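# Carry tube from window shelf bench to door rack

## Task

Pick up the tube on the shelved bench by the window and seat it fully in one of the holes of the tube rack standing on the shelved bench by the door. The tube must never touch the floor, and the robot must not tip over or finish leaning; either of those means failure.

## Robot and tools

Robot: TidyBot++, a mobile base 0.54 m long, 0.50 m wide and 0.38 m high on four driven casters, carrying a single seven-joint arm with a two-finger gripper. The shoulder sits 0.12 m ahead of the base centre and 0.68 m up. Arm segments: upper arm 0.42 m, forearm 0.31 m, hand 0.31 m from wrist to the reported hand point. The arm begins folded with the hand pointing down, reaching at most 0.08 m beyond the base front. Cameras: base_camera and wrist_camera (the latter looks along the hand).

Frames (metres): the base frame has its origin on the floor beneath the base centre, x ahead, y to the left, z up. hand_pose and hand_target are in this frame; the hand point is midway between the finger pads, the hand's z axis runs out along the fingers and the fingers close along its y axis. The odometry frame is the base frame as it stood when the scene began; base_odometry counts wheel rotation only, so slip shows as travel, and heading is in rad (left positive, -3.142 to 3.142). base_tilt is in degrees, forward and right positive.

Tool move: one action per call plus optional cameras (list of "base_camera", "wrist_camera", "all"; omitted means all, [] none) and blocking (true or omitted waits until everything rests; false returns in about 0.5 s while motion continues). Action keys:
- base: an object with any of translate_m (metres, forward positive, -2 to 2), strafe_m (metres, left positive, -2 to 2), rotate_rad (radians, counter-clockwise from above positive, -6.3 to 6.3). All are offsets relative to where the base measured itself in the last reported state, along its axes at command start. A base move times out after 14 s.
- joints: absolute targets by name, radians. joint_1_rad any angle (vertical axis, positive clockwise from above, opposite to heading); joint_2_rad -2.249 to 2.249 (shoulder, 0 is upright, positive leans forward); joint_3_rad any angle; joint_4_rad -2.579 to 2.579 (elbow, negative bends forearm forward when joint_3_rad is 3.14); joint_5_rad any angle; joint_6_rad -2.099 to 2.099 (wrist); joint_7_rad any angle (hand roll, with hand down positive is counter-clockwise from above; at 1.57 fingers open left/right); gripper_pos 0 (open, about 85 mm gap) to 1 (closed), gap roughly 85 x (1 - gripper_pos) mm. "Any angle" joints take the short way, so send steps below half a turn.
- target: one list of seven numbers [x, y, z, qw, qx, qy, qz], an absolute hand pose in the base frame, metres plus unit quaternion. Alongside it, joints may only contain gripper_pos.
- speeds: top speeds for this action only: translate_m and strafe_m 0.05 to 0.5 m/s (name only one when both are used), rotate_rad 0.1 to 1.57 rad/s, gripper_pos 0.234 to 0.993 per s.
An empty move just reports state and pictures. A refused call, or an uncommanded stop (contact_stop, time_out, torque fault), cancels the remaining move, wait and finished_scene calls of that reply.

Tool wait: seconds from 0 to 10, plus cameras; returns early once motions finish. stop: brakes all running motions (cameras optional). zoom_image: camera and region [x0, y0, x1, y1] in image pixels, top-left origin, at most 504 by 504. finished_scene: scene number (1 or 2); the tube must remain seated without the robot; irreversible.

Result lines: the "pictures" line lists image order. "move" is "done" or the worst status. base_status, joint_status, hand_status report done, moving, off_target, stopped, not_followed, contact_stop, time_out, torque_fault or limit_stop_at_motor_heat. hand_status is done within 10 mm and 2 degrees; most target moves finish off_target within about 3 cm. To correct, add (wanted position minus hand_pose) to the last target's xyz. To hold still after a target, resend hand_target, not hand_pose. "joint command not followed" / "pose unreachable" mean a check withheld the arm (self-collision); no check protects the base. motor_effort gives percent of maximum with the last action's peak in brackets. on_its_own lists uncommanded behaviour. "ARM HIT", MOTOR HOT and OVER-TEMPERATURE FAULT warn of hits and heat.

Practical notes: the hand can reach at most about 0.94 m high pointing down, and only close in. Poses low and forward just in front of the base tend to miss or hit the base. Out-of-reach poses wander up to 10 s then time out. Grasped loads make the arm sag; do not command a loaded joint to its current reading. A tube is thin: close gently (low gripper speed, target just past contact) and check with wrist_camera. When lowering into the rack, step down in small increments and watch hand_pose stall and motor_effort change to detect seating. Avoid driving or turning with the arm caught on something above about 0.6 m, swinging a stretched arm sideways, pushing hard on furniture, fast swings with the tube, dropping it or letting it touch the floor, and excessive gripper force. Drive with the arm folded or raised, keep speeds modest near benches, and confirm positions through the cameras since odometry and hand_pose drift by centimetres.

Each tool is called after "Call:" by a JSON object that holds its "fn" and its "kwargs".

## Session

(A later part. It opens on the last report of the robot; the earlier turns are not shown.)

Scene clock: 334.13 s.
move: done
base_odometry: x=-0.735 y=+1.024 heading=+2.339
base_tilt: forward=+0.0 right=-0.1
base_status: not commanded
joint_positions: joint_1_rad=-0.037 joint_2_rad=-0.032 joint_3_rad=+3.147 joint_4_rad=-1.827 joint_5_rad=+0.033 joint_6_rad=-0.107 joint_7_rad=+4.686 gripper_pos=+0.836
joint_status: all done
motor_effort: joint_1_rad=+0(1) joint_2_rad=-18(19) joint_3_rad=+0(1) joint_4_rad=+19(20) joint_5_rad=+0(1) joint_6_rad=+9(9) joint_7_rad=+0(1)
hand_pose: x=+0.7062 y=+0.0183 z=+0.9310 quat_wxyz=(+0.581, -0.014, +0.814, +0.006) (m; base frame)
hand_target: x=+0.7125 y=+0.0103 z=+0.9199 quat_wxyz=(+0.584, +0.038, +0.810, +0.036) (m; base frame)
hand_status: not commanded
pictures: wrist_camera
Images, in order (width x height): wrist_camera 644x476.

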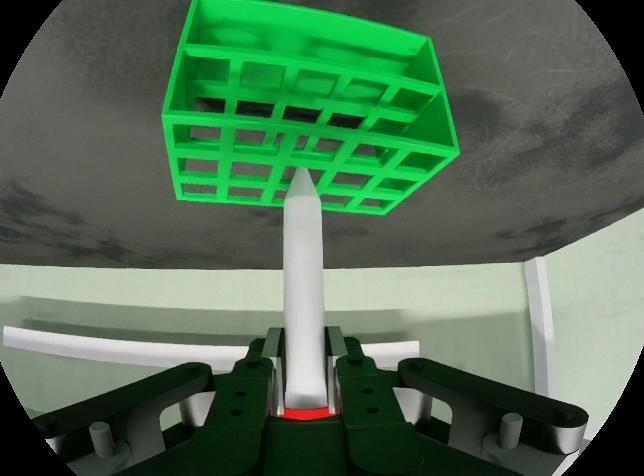

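Call:
{"fn": "move", "kwargs": {"joints": {"joint_2_rad": -0.0085, "joint_4_rad": -1.862, "joint_6_rad": -0.0395}, "cameras": ["wrist_camera"]}}

Call:
{"fn": "zoom_image", "kwargs": {"camera": "wrist_camera", "region": [270, 155, 330, 195]}}

Scene clock: 338.37 s.
move: done
base_odometry: x=-0.735 y=+1.024 heading=+2.339
base_tilt: forward=+0.0 right=+0.0
base_status: not commanded
joint_positions: joint_1_rad=-0.037 joint_2_rad=-0.029 joint_3_rad=+3.147 joint_4_rad=-1.834 joint_5_rad=+0.033 joint_6_rad=-0.099 joint_7_rad=+4.686 gripper_pos=+0.836
joint_status: all done
motor_effort: joint_1_rad=+1(1) joint_2_rad=-19(19) joint_3_rad=+0(1) joint_4_rad=+19(20) joint_5_rad=-1(1) joint_6_rad=+9(9) joint_7_rad=+1(1)
hand_pose: x=+0.7064 y=+0.0184 z=+0.9276 quat_wxyz=(+0.580, -0.014, +0.814, +0.006) (m; base frame)
hand_target: x=+0.7125 y=+0.0103 z=+0.9163 quat_wxyz=(+0.583, +0.038, +0.810, +0.036) (m; base frame)
hand_status: not commanded
pictures: wrist_camera
Images, in order (width x height): wrist_camera 644x476.

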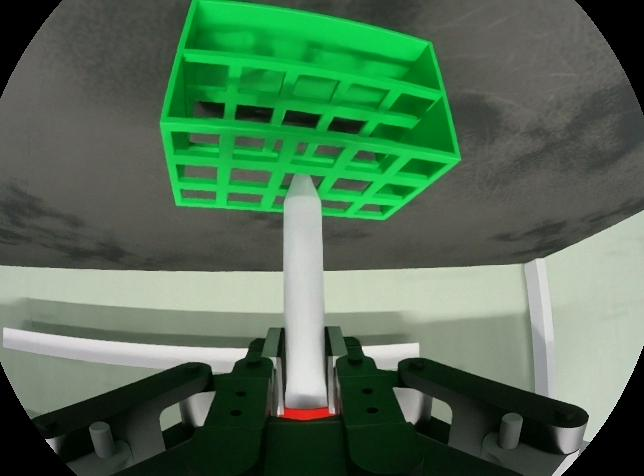

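Scaled by 8.400.

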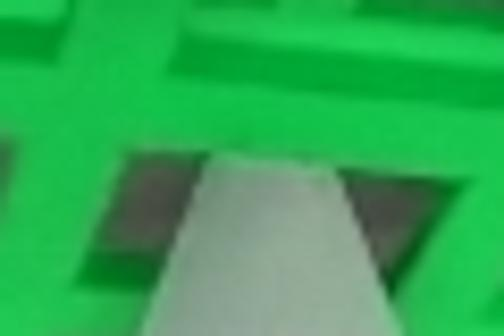

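Call:
{"fn": "move", "kwargs": {"joints": {"joint_2_rad": -0.006, "joint_4_rad": -1.873, "joint_6_rad": -0.0265}, "cameras": ["wrist_camera"]}}

Call:
{"fn": "zoom_image", "kwargs": {"camera": "wrist_camera", "region": [270, 155, 330, 195]}}

Scene clock: 341.90 s.
move: done
base_odometry: x=-0.735 y=+1.024 heading=+2.339
base_tilt: forward=+0.0 right=-0.1
base_status: not commanded
joint_positions: joint_1_rad=-0.037 joint_2_rad=-0.027 joint_3_rad=+3.147 joint_4_rad=-1.846 joint_5_rad=+0.033 joint_6_rad=-0.085 joint_7_rad=+4.686 gripper_pos=+0.836
joint_status: all done
motor_effort: joint_1_rad=+0(1) joint_2_rad=-18(19) joint_3_rad=+0(1) joint_4_rad=+19(20) joint_5_rad=+0(1) joint_6_rad=+9(9) joint_7_rad=+1(1)
hand_pose: x=+0.7064 y=+0.0185 z=+0.9231 quat_wxyz=(+0.580, -0.015, +0.815, +0.006) (m; base frame)
hand_target: x=+0.7123 y=+0.0103 z=+0.9121 quat_wxyz=(+0.583, +0.038, +0.811, +0.036) (m; base frame)
hand_status: not commanded
pictures: wrist_camera
Images, in order (width x height): wrist_camera 644x476.

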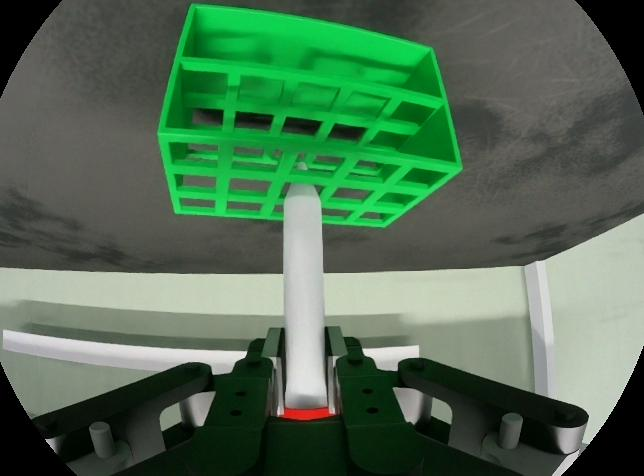

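Scaled by 8.400.

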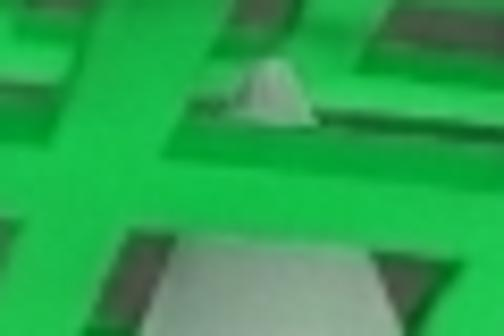

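Call:
{"fn": "zoom_image", "kwargs": {"camera": "wrist_camera", "region": [150, 90, 470, 240]}}

Scaled by 1.575.

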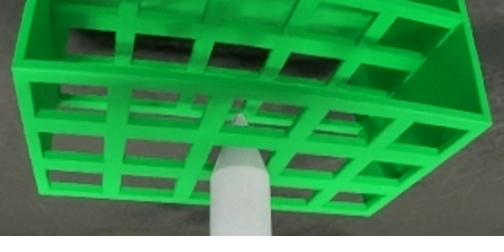

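Call:
{"fn": "move", "kwargs": {"joints": {"joint_2_rad": -0.004, "joint_4_rad": -1.881, "joint_6_rad": -0.0165}, "cameras": ["wrist_camera"]}}

Call:
{"fn": "zoom_image", "kwargs": {"camera": "wrist_camera", "region": [265, 150, 345, 205]}}

Scene clock: 348.60 s.
move: done
base_odometry: x=-0.735 y=+1.024 heading=+2.339
base_tilt: forward=+0.0 right=-0.1
base_status: not commanded
joint_positions: joint_1_rad=-0.037 joint_2_rad=-0.025 joint_3_rad=+3.147 joint_4_rad=-1.854 joint_5_rad=+0.033 joint_6_rad=-0.075 joint_7_rad=+4.686 gripper_pos=+0.836
joint_status: all done
motor_effort: joint_1_rad=+1(1) joint_2_rad=-18(19) joint_3_rad=+0(1) joint_4_rad=+19(20) joint_5_rad=+1(1) joint_6_rad=+9(9) joint_7_rad=+0(1)
hand_pose: x=+0.7064 y=+0.0187 z=+0.9204 quat_wxyz=(+0.580, -0.015, +0.814, +0.006) (m; base frame)
hand_target: x=+0.7122 y=+0.0103 z=+0.9091 quat_wxyz=(+0.583, +0.038, +0.811, +0.036) (m; base frame)
hand_status: not commanded
pictures: wrist_camera
Images, in order (width x height): wrist_camera 644x476.

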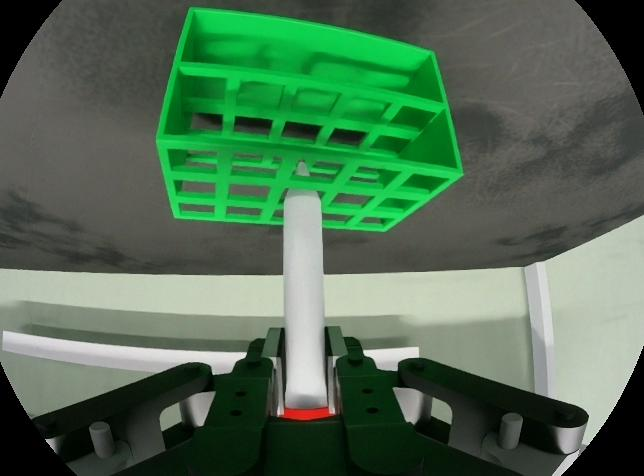

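Scaled by 6.300.

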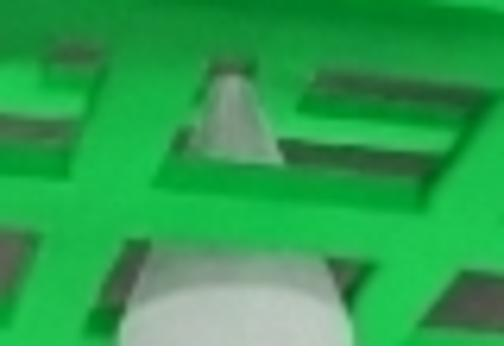

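Call:
{"fn": "move", "kwargs": {"joints": {"joint_1_rad": -0.0175, "joint_2_rad": -0.001, "joint_4_rad": -1.887, "joint_6_rad": -0.0075}, "cameras": ["wrist_camera"]}}

Call:
{"fn": "zoom_image", "kwargs": {"camera": "wrist_camera", "region": [265, 150, 345, 205]}}

Scene clock: 354.47 s.
move: done
base_odometry: x=-0.735 y=+1.024 heading=+2.339
base_tilt: forward=+0.0 right=-0.1
base_status: not commanded
joint_positions: joint_1_rad=-0.036 joint_2_rad=-0.023 joint_3_rad=+3.147 joint_4_rad=-1.859 joint_5_rad=+0.033 joint_6_rad=-0.066 joint_7_rad=+4.686 gripper_pos=+0.836
joint_status: all done
motor_effort: joint_1_rad=+0(1) joint_2_rad=-18(19) joint_3_rad=+0(1) joint_4_rad=+19(20) joint_5_rad=+0(1) joint_6_rad=+9(9) joint_7_rad=+0(1)
hand_pose: x=+0.7068 y=+0.0184 z=+0.9184 quat_wxyz=(+0.581, -0.014, +0.814, +0.006) (m; base frame)
hand_target: x=+0.7126 y=+0.0097 z=+0.9064 quat_wxyz=(+0.583, +0.039, +0.811, +0.036) (m; base frame)
hand_status: not commanded
pictures: wrist_camera
Images, in order (width x height): wrist_camera 644x476.

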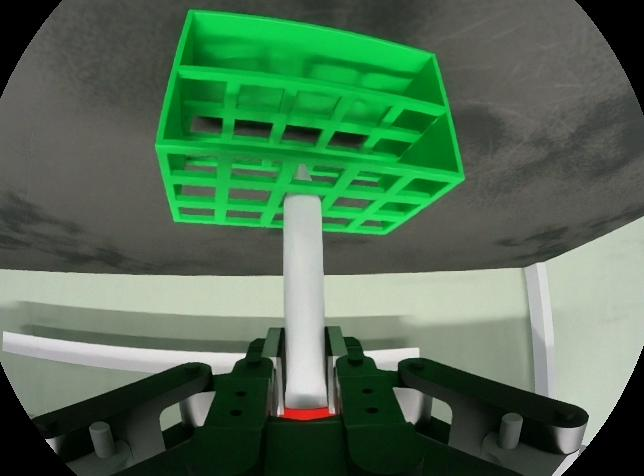

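Scaled by 6.300.

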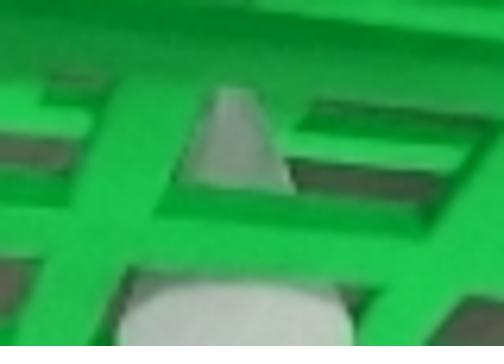

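Call:
{"fn": "move", "kwargs": {"joints": {"joint_2_rad": 0.0015, "joint_4_rad": -1.898, "joint_6_rad": 0.004}, "cameras": ["wrist_camera"]}}

Call:
{"fn": "zoom_image", "kwargs": {"camera": "wrist_camera", "region": [265, 150, 345, 220]}}

Scene clock: 359.53 s.
move: done
base_odometry: x=-0.735 y=+1.024 heading=+2.339
base_tilt: forward=+0.0 right=+0.0
base_status: not commanded
joint_positions: joint_1_rad=-0.036 joint_2_rad=-0.019 joint_3_rad=+3.147 joint_4_rad=-1.871 joint_5_rad=+0.033 joint_6_rad=-0.054 joint_7_rad=+4.686 gripper_pos=+0.836
joint_status: all done
motor_effort: joint_1_rad=+1(1) joint_2_rad=-18(19) joint_3_rad=-1(1) joint_4_rad=+19(20) joint_5_rad=+1(1) joint_6_rad=+9(9) joint_7_rad=+0(1)
hand_pose: x=+0.7068 y=+0.0185 z=+0.9127 quat_wxyz=(+0.579, -0.015, +0.815, +0.006) (m; base frame)
hand_target: x=+0.7122 y=+0.0097 z=+0.9018 quat_wxyz=(+0.582, +0.039, +0.811, +0.036) (m; base frame)
hand_status: not commanded
pictures: wrist_camera
Images, in order (width x height): wrist_camera 644x476.

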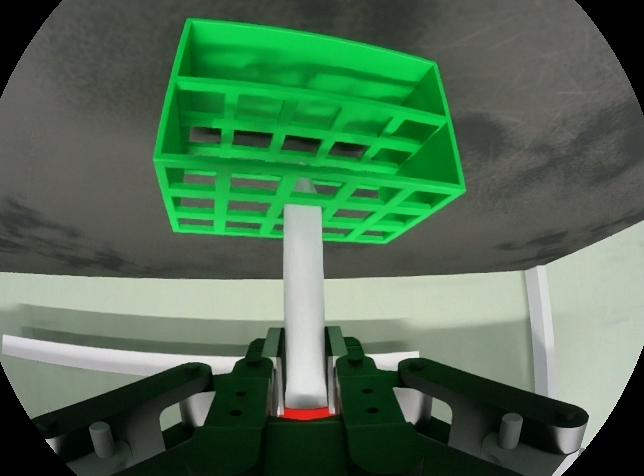

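Scaled by 6.300.

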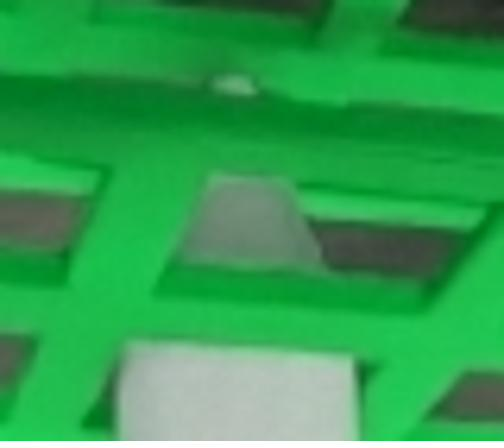

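Call:
{"fn": "zoom_image", "kwargs": {"camera": "wrist_camera", "region": [274, 192, 334, 232]}}

Scaled by 8.400.

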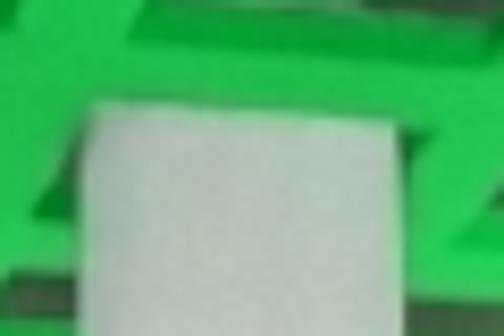

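Call:
{"fn": "move", "kwargs": {"joints": {"joint_1_rad": -0.017, "joint_2_rad": 0.0065, "joint_4_rad": -1.917, "joint_6_rad": 0.029}, "cameras": ["wrist_camera"]}}

Call:
{"fn": "zoom_image", "kwargs": {"camera": "wrist_camera", "region": [260, 180, 350, 240]}}

Scene clock: 364.23 s.
move: done
base_odometry: x=-0.735 y=+1.024 heading=+2.339
base_tilt: forward=+0.0 right=+0.0
base_status: not commanded
joint_positions: joint_1_rad=-0.036 joint_2_rad=-0.013 joint_3_rad=+3.147 joint_4_rad=-1.891 joint_5_rad=+0.033 joint_6_rad=-0.028 joint_7_rad=+4.686 gripper_pos=+0.836
joint_status: all done
motor_effort: joint_1_rad=+0(1) joint_2_rad=-19(19) joint_3_rad=+0(1) joint_4_rad=+19(20) joint_5_rad=+0(1) joint_6_rad=+8(9) joint_7_rad=+0(1)
hand_pose: x=+0.7068 y=+0.0187 z=+0.9051 quat_wxyz=(+0.579, -0.015, +0.815, +0.006) (m; base frame)
hand_target: x=+0.7118 y=+0.0094 z=+0.8950 quat_wxyz=(+0.583, +0.039, +0.811, +0.036) (m; base frame)
hand_status: not commanded
pictures: wrist_camera
Images, in order (width x height): wrist_camera 644x476.

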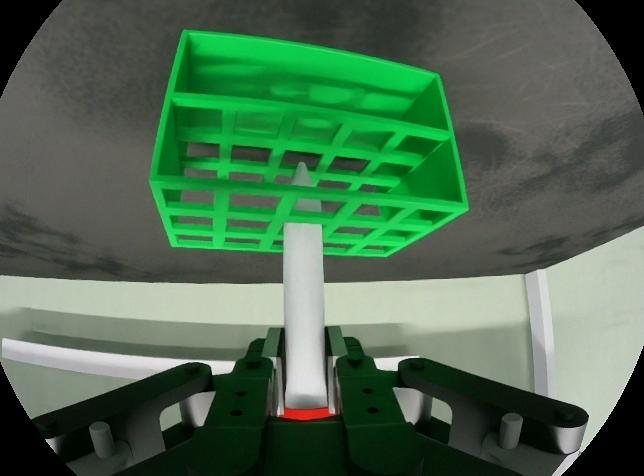

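Scaled by 5.600.

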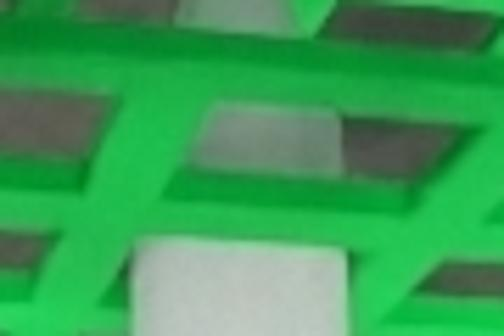

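Call:
{"fn": "zoom_image", "kwargs": {"camera": "wrist_camera", "region": [220, 120, 380, 250]}}

Scaled by 3.150.

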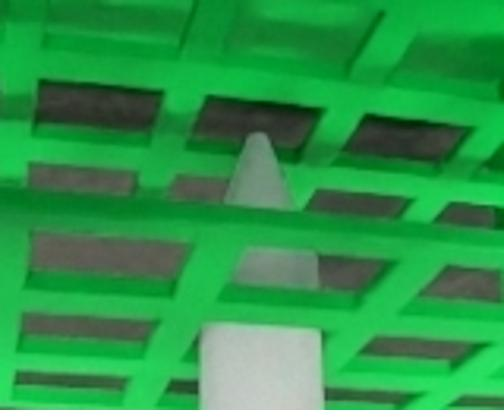

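Call:
{"fn": "move", "kwargs": {"joints": {"joint_1_rad": -0.0163, "joint_2_rad": 0.012, "joint_4_rad": -1.937, "joint_6_rad": 0.055}, "cameras": ["wrist_camera"]}}

Call:
{"fn": "zoom_image", "kwargs": {"camera": "wrist_camera", "region": [220, 130, 380, 260]}}

Scene clock: 368.60 s.
move: done
base_odometry: x=-0.735 y=+1.024 heading=+2.339
base_tilt: forward=+0.0 right=-0.1
base_status: not commanded
joint_positions: joint_1_rad=-0.035 joint_2_rad=-0.008 joint_3_rad=+3.147 joint_4_rad=-1.912 joint_5_rad=+0.033 joint_6_rad=-0.002 joint_7_rad=+4.686 gripper_pos=+0.836
joint_status: all done
motor_effort: joint_1_rad=+0(1) joint_2_rad=-18(19) joint_3_rad=-1(1) joint_4_rad=+19(20) joint_5_rad=+0(1) joint_6_rad=+8(9) joint_7_rad=+0(1)
hand_pose: x=+0.7066 y=+0.0186 z=+0.8975 quat_wxyz=(+0.579, -0.015, +0.815, +0.006) (m; base frame)
hand_target: x=+0.7113 y=+0.0090 z=+0.8876 quat_wxyz=(+0.583, +0.039, +0.811, +0.036) (m; base frame)
hand_status: not commanded
pictures: wrist_camera
Images, in order (width x height): wrist_camera 644x476.

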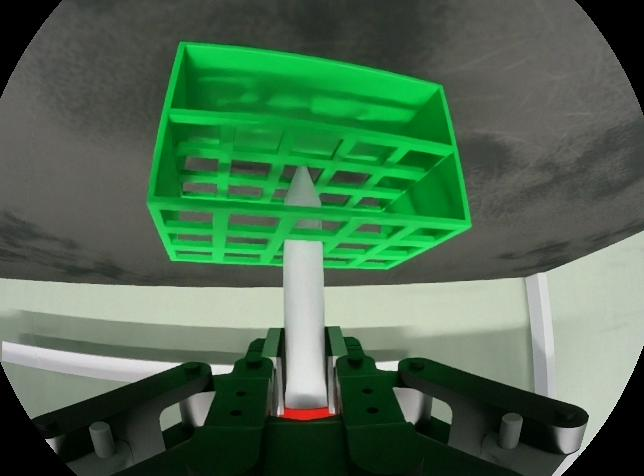

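Scaled by 3.150.

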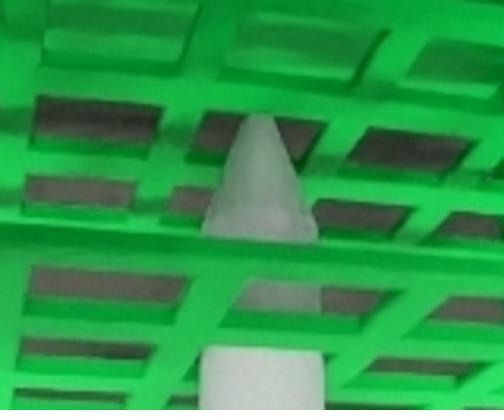

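Call:
{"fn": "move", "kwargs": {"joints": {"joint_1_rad": -0.0157, "joint_2_rad": 0.0185, "joint_4_rad": -1.9565, "joint_6_rad": 0.0825}, "cameras": ["wrist_camera"]}}

Call:
{"fn": "zoom_image", "kwargs": {"camera": "wrist_camera", "region": [220, 140, 380, 270]}}

Scene clock: 370.73 s.
move: done
base_odometry: x=-0.735 y=+1.024 heading=+2.339
base_tilt: forward=-0.1 right=-0.1
base_status: not commanded
joint_positions: joint_1_rad=-0.035 joint_2_rad=-0.001 joint_3_rad=+3.147 joint_4_rad=-1.931 joint_5_rad=+0.033 joint_6_rad=+0.026 joint_7_rad=+4.686 gripper_pos=+0.836
joint_status: all done
motor_effort: joint_1_rad=+0(1) joint_2_rad=-19(19) joint_3_rad=-1(1) joint_4_rad=+19(19) joint_5_rad=+0(1) joint_6_rad=+9(9) joint_7_rad=+0(1)
hand_pose: x=+0.7067 y=+0.0185 z=+0.8902 quat_wxyz=(+0.580, -0.015, +0.814, +0.007) (m; base frame)
hand_target: x=+0.7111 y=+0.0086 z=+0.8804 quat_wxyz=(+0.584, +0.039, +0.810, +0.035) (m; base frame)
hand_status: not commanded
pictures: wrist_camera
Images, in order (width x height): wrist_camera 644x476.

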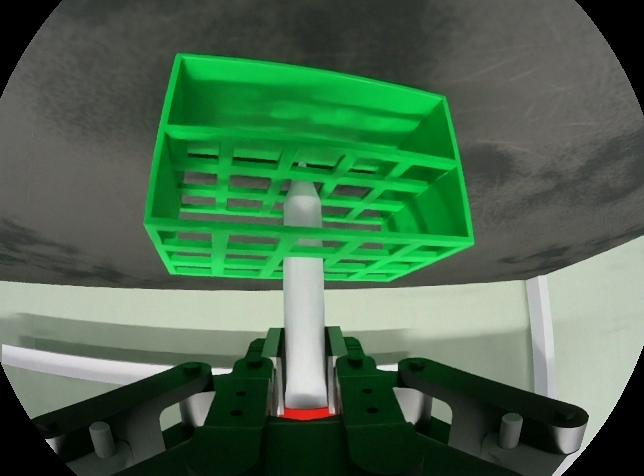

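Scaled by 3.150.

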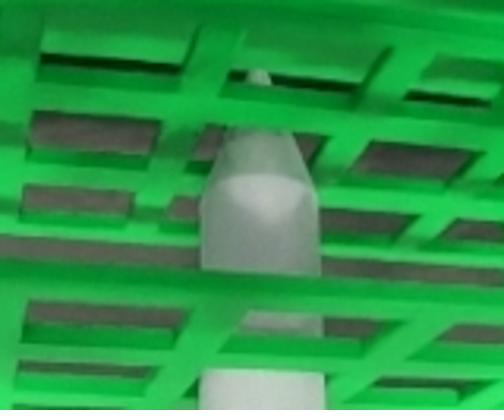

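Call:
{"fn": "move", "kwargs": {"joints": {"joint_1_rad": -0.0151, "joint_2_rad": 0.025, "joint_4_rad": -1.9745, "joint_6_rad": 0.1065}, "cameras": ["wrist_camera"]}}

Call:
{"fn": "zoom_image", "kwargs": {"camera": "wrist_camera", "region": [220, 150, 380, 280]}}

Scene clock: 374.70 s.
move: done
base_odometry: x=-0.735 y=+1.024 heading=+2.339
base_tilt: forward=+0.0 right=-0.1
base_status: not commanded
joint_positions: joint_1_rad=-0.034 joint_2_rad=+0.005 joint_3_rad=+3.147 joint_4_rad=-1.949 joint_5_rad=+0.033 joint_6_rad=+0.050 joint_7_rad=+4.686 gripper_pos=+0.836
joint_status: all done
motor_effort: joint_1_rad=+0(1) joint_2_rad=-19(20) joint_3_rad=+0(1) joint_4_rad=+18(19) joint_5_rad=-1(1) joint_6_rad=+9(9) joint_7_rad=+0(1)
hand_pose: x=+0.7067 y=+0.0184 z=+0.8831 quat_wxyz=(+0.580, -0.015, +0.814, +0.007) (m; base frame)
hand_target: x=+0.7107 y=+0.0083 z=+0.8732 quat_wxyz=(+0.583, +0.039, +0.810, +0.035) (m; base frame)
hand_status: not commanded
pictures: wrist_camera
Images, in order (width x height): wrist_camera 644x476.

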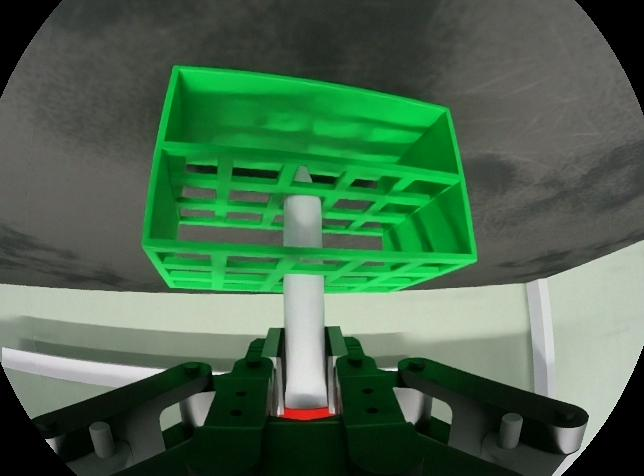

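Scaled by 3.150.

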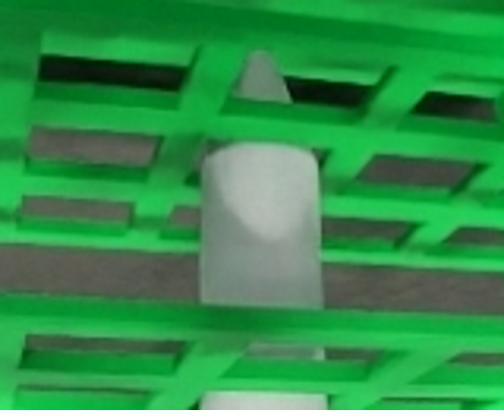

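Call:
{"fn": "move", "kwargs": {"joints": {"joint_1_rad": -0.0147, "joint_2_rad": 0.030, "joint_4_rad": -1.987, "joint_6_rad": 0.1235}, "cameras": ["wrist_camera"]}}

Call:
{"fn": "zoom_image", "kwargs": {"camera": "wrist_camera", "region": [220, 150, 380, 280]}}

Scene clock: 377.27 s.
move: done
base_odometry: x=-0.735 y=+1.024 heading=+2.339
base_tilt: forward=+0.0 right=+0.0
base_status: not commanded
joint_positions: joint_1_rad=-0.034 joint_2_rad=+0.010 joint_3_rad=+3.147 joint_4_rad=-1.961 joint_5_rad=+0.033 joint_6_rad=+0.067 joint_7_rad=+4.686 gripper_pos=+0.836
joint_status: all done
motor_effort: joint_1_rad=+1(1) joint_2_rad=-19(19) joint_3_rad=-1(1) joint_4_rad=+18(19) joint_5_rad=+0(1) joint_6_rad=+9(9) joint_7_rad=+0(1)
hand_pose: x=+0.7066 y=+0.0184 z=+0.8784 quat_wxyz=(+0.580, -0.015, +0.814, +0.007) (m; base frame)
hand_target: x=+0.7104 y=+0.0081 z=+0.8680 quat_wxyz=(+0.583, +0.040, +0.811, +0.035) (m; base frame)
hand_status: not commanded
pictures: wrist_camera
Images, in order (width x height): wrist_camera 644x476.

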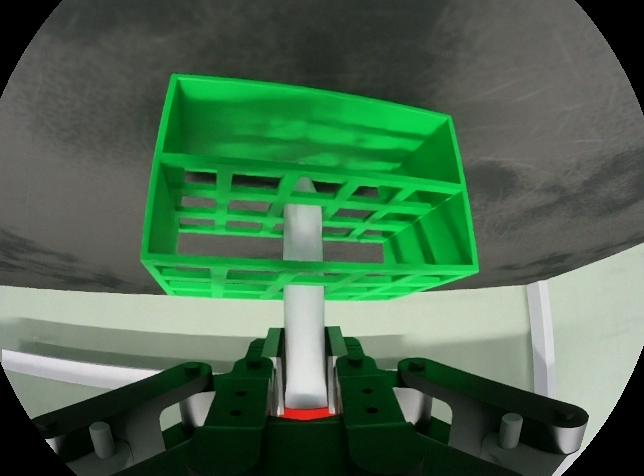

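Scaled by 3.150.

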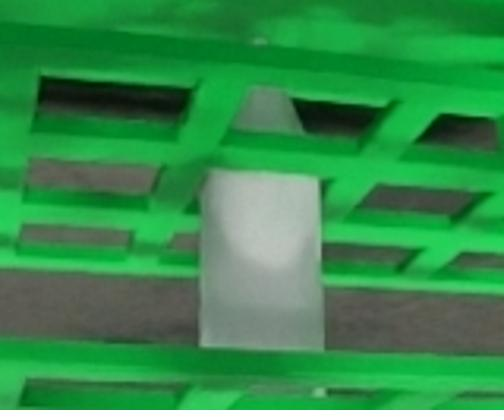

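Call:
{"fn": "move", "kwargs": {"joints": {"joint_1_rad": -0.0144, "joint_2_rad": 0.034, "joint_4_rad": -1.996, "joint_6_rad": 0.1355}, "cameras": ["wrist_camera"]}}

Call:
{"fn": "zoom_image", "kwargs": {"camera": "wrist_camera", "region": [220, 140, 380, 270]}}

Scene clock: 379.37 s.
move: done
base_odometry: x=-0.735 y=+1.024 heading=+2.339
base_tilt: forward=+0.0 right=-0.1
base_status: not commanded
joint_positions: joint_1_rad=-0.033 joint_2_rad=+0.013 joint_3_rad=+3.147 joint_4_rad=-1.970 joint_5_rad=+0.033 joint_6_rad=+0.078 joint_7_rad=+4.686 gripper_pos=+0.836
joint_status: all done
motor_effort: joint_1_rad=+0(2) joint_2_rad=-19(19) joint_3_rad=+0(1) joint_4_rad=+18(19) joint_5_rad=+0(1) joint_6_rad=+9(9) joint_7_rad=+0(1)
hand_pose: x=+0.7065 y=+0.0183 z=+0.8747 quat_wxyz=(+0.580, -0.015, +0.815, +0.007) (m; base frame)
hand_target: x=+0.7102 y=+0.0079 z=+0.8640 quat_wxyz=(+0.583, +0.040, +0.811, +0.035) (m; base frame)
hand_status: not commanded
pictures: wrist_camera
Images, in order (width x height): wrist_camera 644x476.

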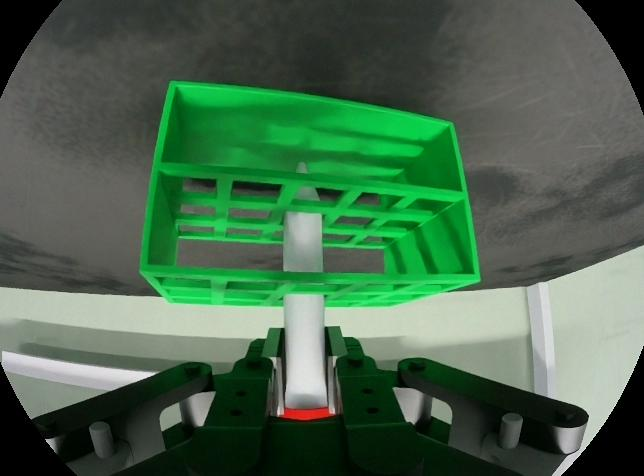

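Scaled by 3.150.

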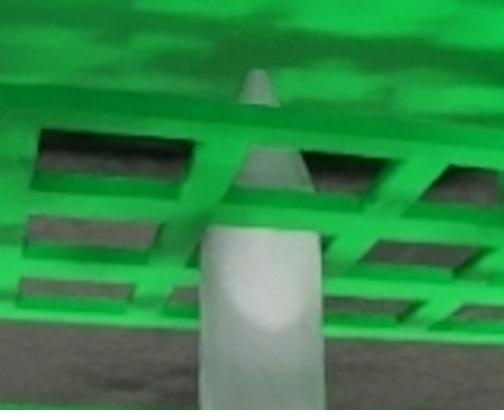

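Call:
{"fn": "move", "kwargs": {"joints": {"joint_1_rad": -0.0142, "joint_2_rad": 0.0385, "joint_4_rad": -2.005, "joint_6_rad": 0.149}, "cameras": ["wrist_camera"]}}

Call:
{"fn": "zoom_image", "kwargs": {"camera": "wrist_camera", "region": [220, 140, 380, 270]}}

Scene clock: 380.97 s.
move: done
base_odometry: x=-0.735 y=+1.024 heading=+2.339
base_tilt: forward=+0.0 right=-0.1
base_status: not commanded
joint_positions: joint_1_rad=-0.033 joint_2_rad=+0.018 joint_3_rad=+3.147 joint_4_rad=-1.979 joint_5_rad=+0.033 joint_6_rad=+0.092 joint_7_rad=+4.686 gripper_pos=+0.836
joint_status: all done
motor_effort: joint_1_rad=+1(1) joint_2_rad=-19(19) joint_3_rad=-1(1) joint_4_rad=+18(19) joint_5_rad=+0(1) joint_6_rad=+9(9) joint_7_rad=-1(1)
hand_pose: x=+0.7067 y=+0.0184 z=+0.8707 quat_wxyz=(+0.580, -0.015, +0.815, +0.007) (m; base frame)
hand_target: x=+0.7102 y=+0.0078 z=+0.8601 quat_wxyz=(+0.583, +0.040, +0.811, +0.035) (m; base frame)
hand_status: not commanded
pictures: wrist_camera
Images, in order (width x height): wrist_camera 644x476.

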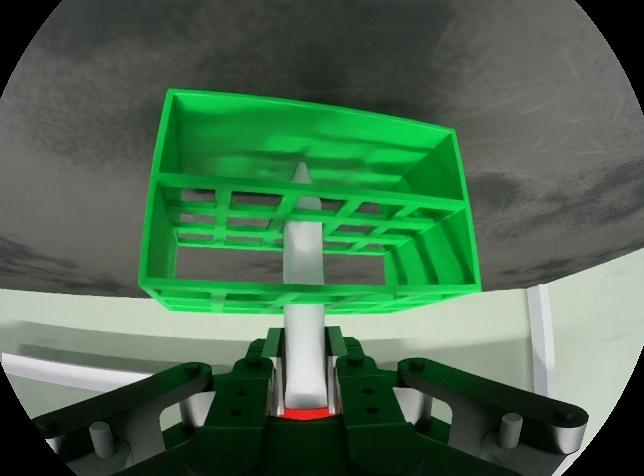

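Scaled by 3.150.

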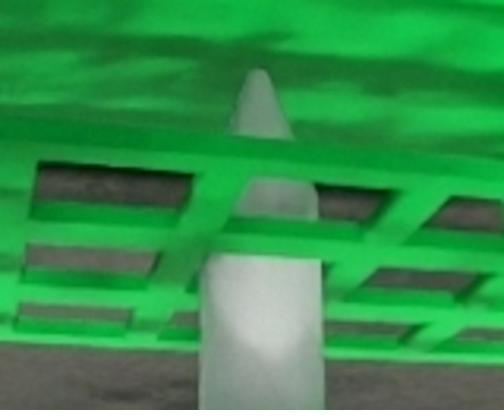

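Call:
{"fn": "move", "kwargs": {"joints": {"joint_2_rad": 0.042, "joint_4_rad": -2.013, "joint_6_rad": 0.160}, "cameras": ["wrist_camera"]}}

Call:
{"fn": "zoom_image", "kwargs": {"camera": "wrist_camera", "region": [220, 140, 380, 270]}}

Scene clock: 383.40 s.
move: done
base_odometry: x=-0.735 y=+1.024 heading=+2.339
base_tilt: forward=+0.0 right=+0.0
base_status: not commanded
joint_positions: joint_1_rad=-0.033 joint_2_rad=+0.020 joint_3_rad=+3.147 joint_4_rad=-1.986 joint_5_rad=+0.033 joint_6_rad=+0.103 joint_7_rad=+4.686 gripper_pos=+0.836
joint_status: all done
motor_effort: joint_1_rad=+0(1) joint_2_rad=-19(19) joint_3_rad=-1(1) joint_4_rad=+18(19) joint_5_rad=+0(1) joint_6_rad=+8(9) joint_7_rad=+0(1)
hand_pose: x=+0.7065 y=+0.0185 z=+0.8682 quat_wxyz=(+0.580, -0.015, +0.814, +0.007) (m; base frame)
hand_target: x=+0.7100 y=+0.0078 z=+0.8567 quat_wxyz=(+0.583, +0.040, +0.811, +0.035) (m; base frame)
hand_status: not commanded
pictures: wrist_camera
Images, in order (width x height): wrist_camera 644x476.

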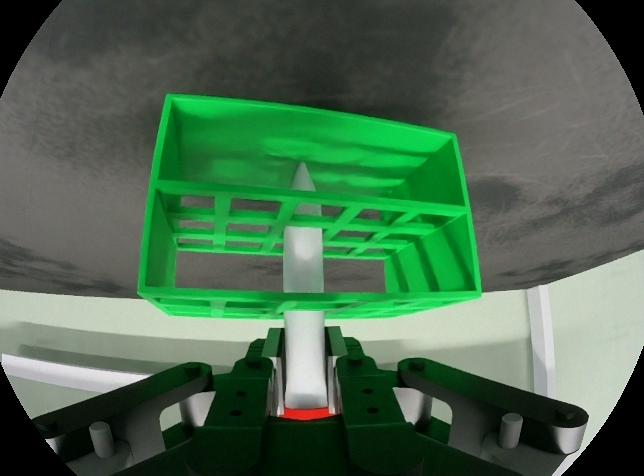

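Scaled by 3.150.

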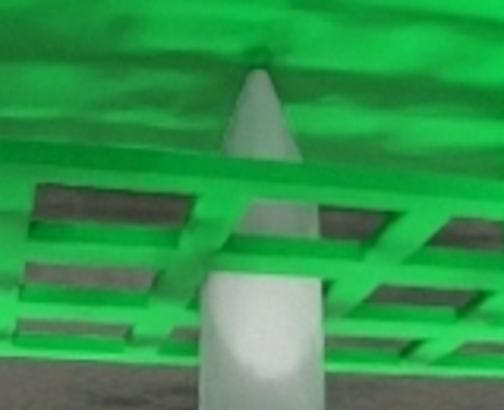

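Call:
{"fn": "zoom_image", "kwargs": {"camera": "wrist_camera", "region": [280, 145, 324, 185]}}

Scaled by 11.455.

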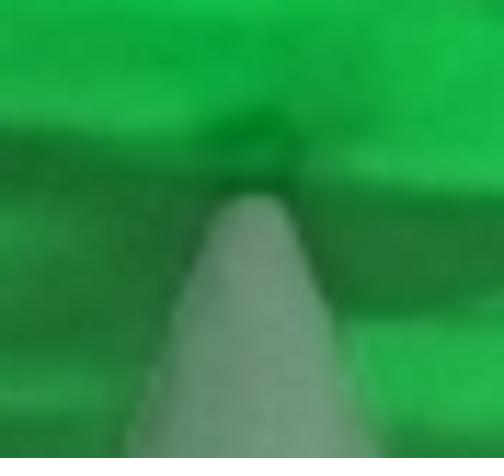

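Call:
{"fn": "move", "kwargs": {"joints": {"joint_2_rad": 0.0445, "joint_4_rad": -2.018, "joint_6_rad": 0.1675}, "cameras": ["wrist_camera"]}}

Call:
{"fn": "zoom_image", "kwargs": {"camera": "wrist_camera", "region": [280, 145, 324, 185]}}

Scene clock: 385.00 s.
move: done
base_odometry: x=-0.735 y=+1.024 heading=+2.339
base_tilt: forward=+0.0 right=+0.0
base_status: not commanded
joint_positions: joint_1_rad=-0.033 joint_2_rad=+0.021 joint_3_rad=+3.147 joint_4_rad=-1.990 joint_5_rad=+0.033 joint_6_rad=+0.111 joint_7_rad=+4.686 gripper_pos=+0.836
joint_status: all done
motor_effort: joint_1_rad=+0(1) joint_2_rad=-19(19) joint_3_rad=+0(1) joint_4_rad=+18(18) joint_5_rad=+0(1) joint_6_rad=+8(9) joint_7_rad=+0(1)
hand_pose: x=+0.7066 y=+0.0185 z=+0.8681 quat_wxyz=(+0.582, -0.015, +0.813, +0.007) (m; base frame)
hand_target: x=+0.7099 y=+0.0078 z=+0.8546 quat_wxyz=(+0.583, +0.040, +0.811, +0.035) (m; base frame)
hand_status: not commanded
pictures: wrist_camera
Images, in order (width x height): wrist_camera 644x476.

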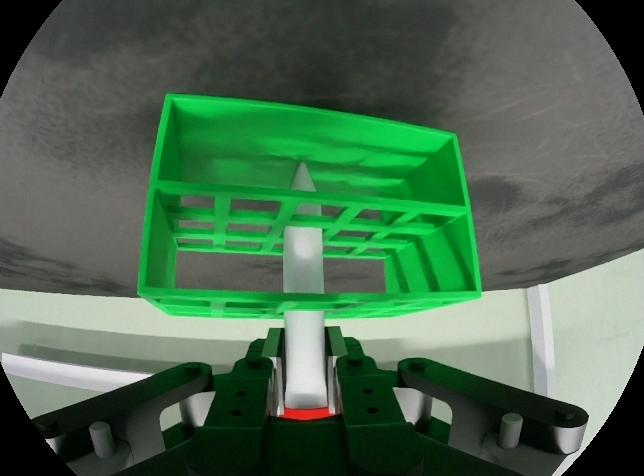

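Scaled by 11.455.

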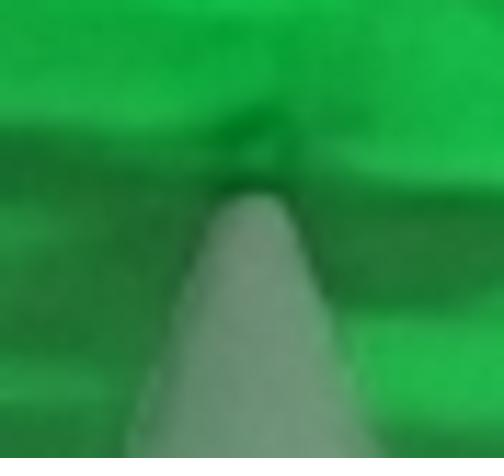

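Call:
{"fn": "move", "kwargs": {"joints": {"joint_2_rad": 0.0465, "joint_4_rad": -2.022, "joint_6_rad": 0.1705}, "cameras": ["wrist_camera"]}}

Call:
{"fn": "zoom_image", "kwargs": {"camera": "wrist_camera", "region": [280, 145, 324, 185]}}

Scene clock: 387.27 s.
move: done
base_odometry: x=-0.735 y=+1.024 heading=+2.339
base_tilt: forward=+0.0 right=-0.1
base_status: not commanded
joint_positions: joint_1_rad=-0.033 joint_2_rad=+0.021 joint_3_rad=+3.147 joint_4_rad=-1.992 joint_5_rad=+0.033 joint_6_rad=+0.115 joint_7_rad=+4.686 gripper_pos=+0.836
joint_status: all done
motor_effort: joint_1_rad=+0(1) joint_2_rad=-18(19) joint_3_rad=-1(1) joint_4_rad=+17(18) joint_5_rad=-1(1) joint_6_rad=+8(9) joint_7_rad=+0(1)
hand_pose: x=+0.7066 y=+0.0184 z=+0.8681 quat_wxyz=(+0.583, -0.015, +0.813, +0.007) (m; base frame)
hand_target: x=+0.7096 y=+0.0078 z=+0.8520 quat_wxyz=(+0.581, +0.040, +0.812, +0.035) (m; base frame)
hand_status: not commanded
pictures: wrist_camera
Images, in order (width x height): wrist_camera 644x476.

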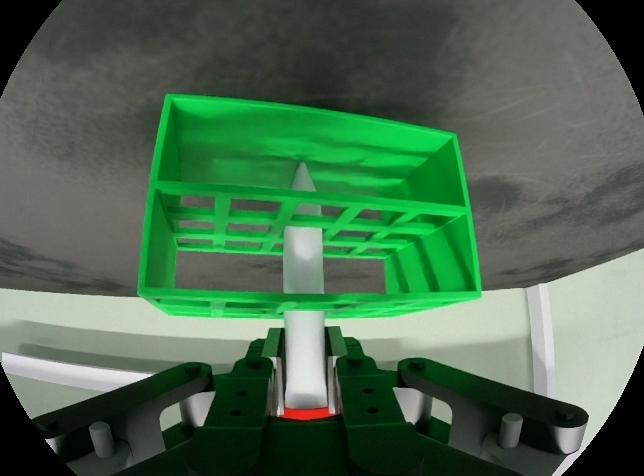

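Scaled by 11.455.

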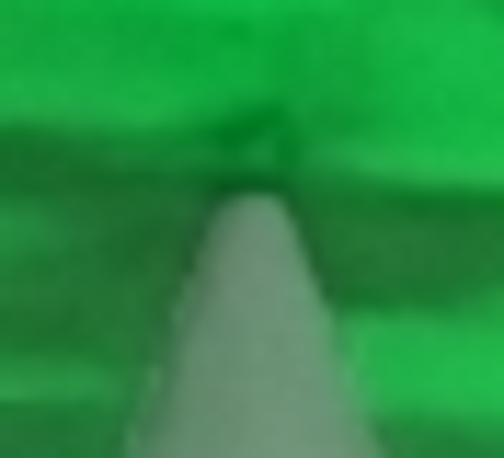

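Call:
{"fn": "move", "kwargs": {"joints": {"gripper_pos": 0.45}, "speeds": {"gripper_pos": 0.5}, "cameras": ["wrist_camera"]}}

Scene clock: 389.30 s.
move: done
base_odometry: x=-0.735 y=+1.024 heading=+2.339
base_tilt: forward=+0.0 right=+0.0
base_status: not commanded
joint_positions: joint_1_rad=-0.033 joint_2_rad=+0.026 joint_3_rad=+3.147 joint_4_rad=-1.994 joint_5_rad=+0.033 joint_6_rad=+0.115 joint_7_rad=+4.686 gripper_pos=+0.451
joint_status: all done
motor_effort: joint_1_rad=+1(1) joint_2_rad=-19(20) joint_3_rad=+0(1) joint_4_rad=+18(18) joint_5_rad=+1(1) joint_6_rad=+8(9) joint_7_rad=+0(1)
hand_pose: x=+0.7069 y=+0.0185 z=+0.8637 quat_wxyz=(+0.580, -0.015, +0.815, +0.007) (m; base frame)
hand_target: x=+0.7096 y=+0.0078 z=+0.8520 quat_wxyz=(+0.581, +0.040, +0.812, +0.035) (m; base frame)
hand_status: not commanded
pictures: wrist_camera
Images, in order (width x height): wrist_camera 644x476.

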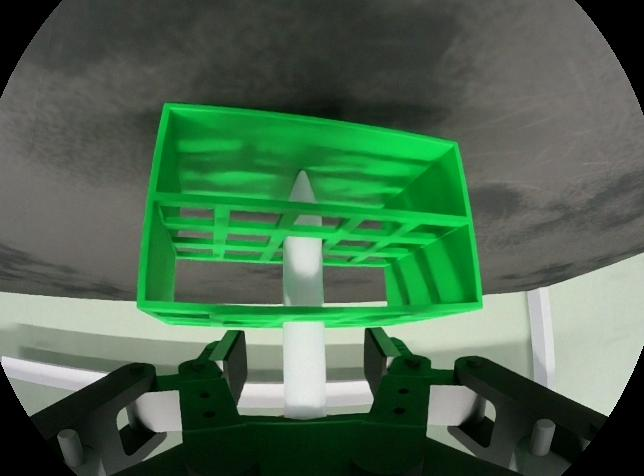

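Call:
{"fn": "move", "kwargs": {"base": {"translate_m": -0.16}, "speeds": {"translate_m": 0.2}, "joints": {"joint_2_rad": -0.02}, "cameras": ["wrist_camera"]}}

Scene clock: 392.60 s.
move: done
base_odometry: x=-0.624 y=+0.909 heading=+2.339
base_tilt: forward=-0.1 right=+0.0
base_status: done
joint_positions: joint_1_rad=-0.029 joint_2_rad=-0.020 joint_3_rad=+3.147 joint_4_rad=-1.999 joint_5_rad=+0.033 joint_6_rad=+0.116 joint_7_rad=+4.686 gripper_pos=+0.451
joint_status: all done
motor_effort: joint_1_rad=+0(2) joint_2_rad=-18(23) joint_3_rad=-1(1) joint_4_rad=+18(20) joint_5_rad=+0(1) joint_6_rad=+9(9) joint_7_rad=+0(1)
hand_pose: x=+0.6971 y=+0.0161 z=+0.8877 quat_wxyz=(+0.596, -0.013, +0.803, +0.007) (m; base frame)
hand_target: x=+0.6969 y=+0.0076 z=+0.8909 quat_wxyz=(+0.608, +0.039, +0.792, +0.037) (m; base frame)
hand_status: not commanded
pictures: wrist_camera
Images, in order (width x height): wrist_camera 644x476.

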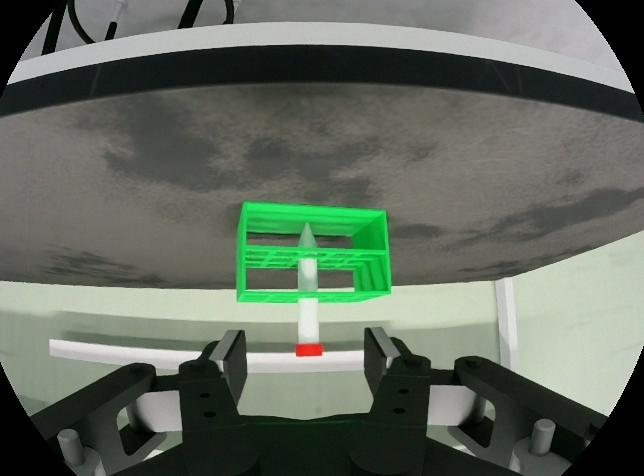

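Call:
{"fn": "zoom_image", "kwargs": {"camera": "wrist_camera", "region": [225, 190, 405, 370]}}

Scaled by 2.800.

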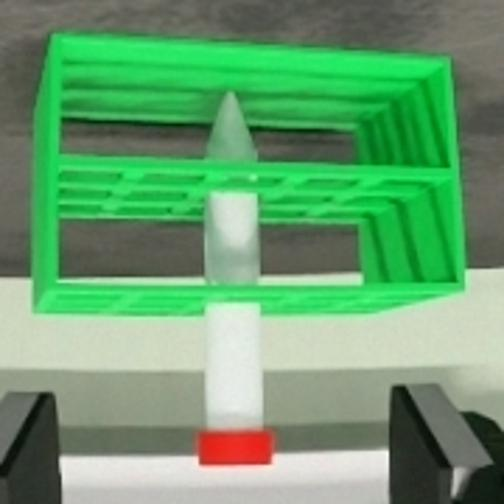

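Call:
{"fn": "finished_scene", "kwargs": {"scene": 2}}

The scene is finished: the task was done.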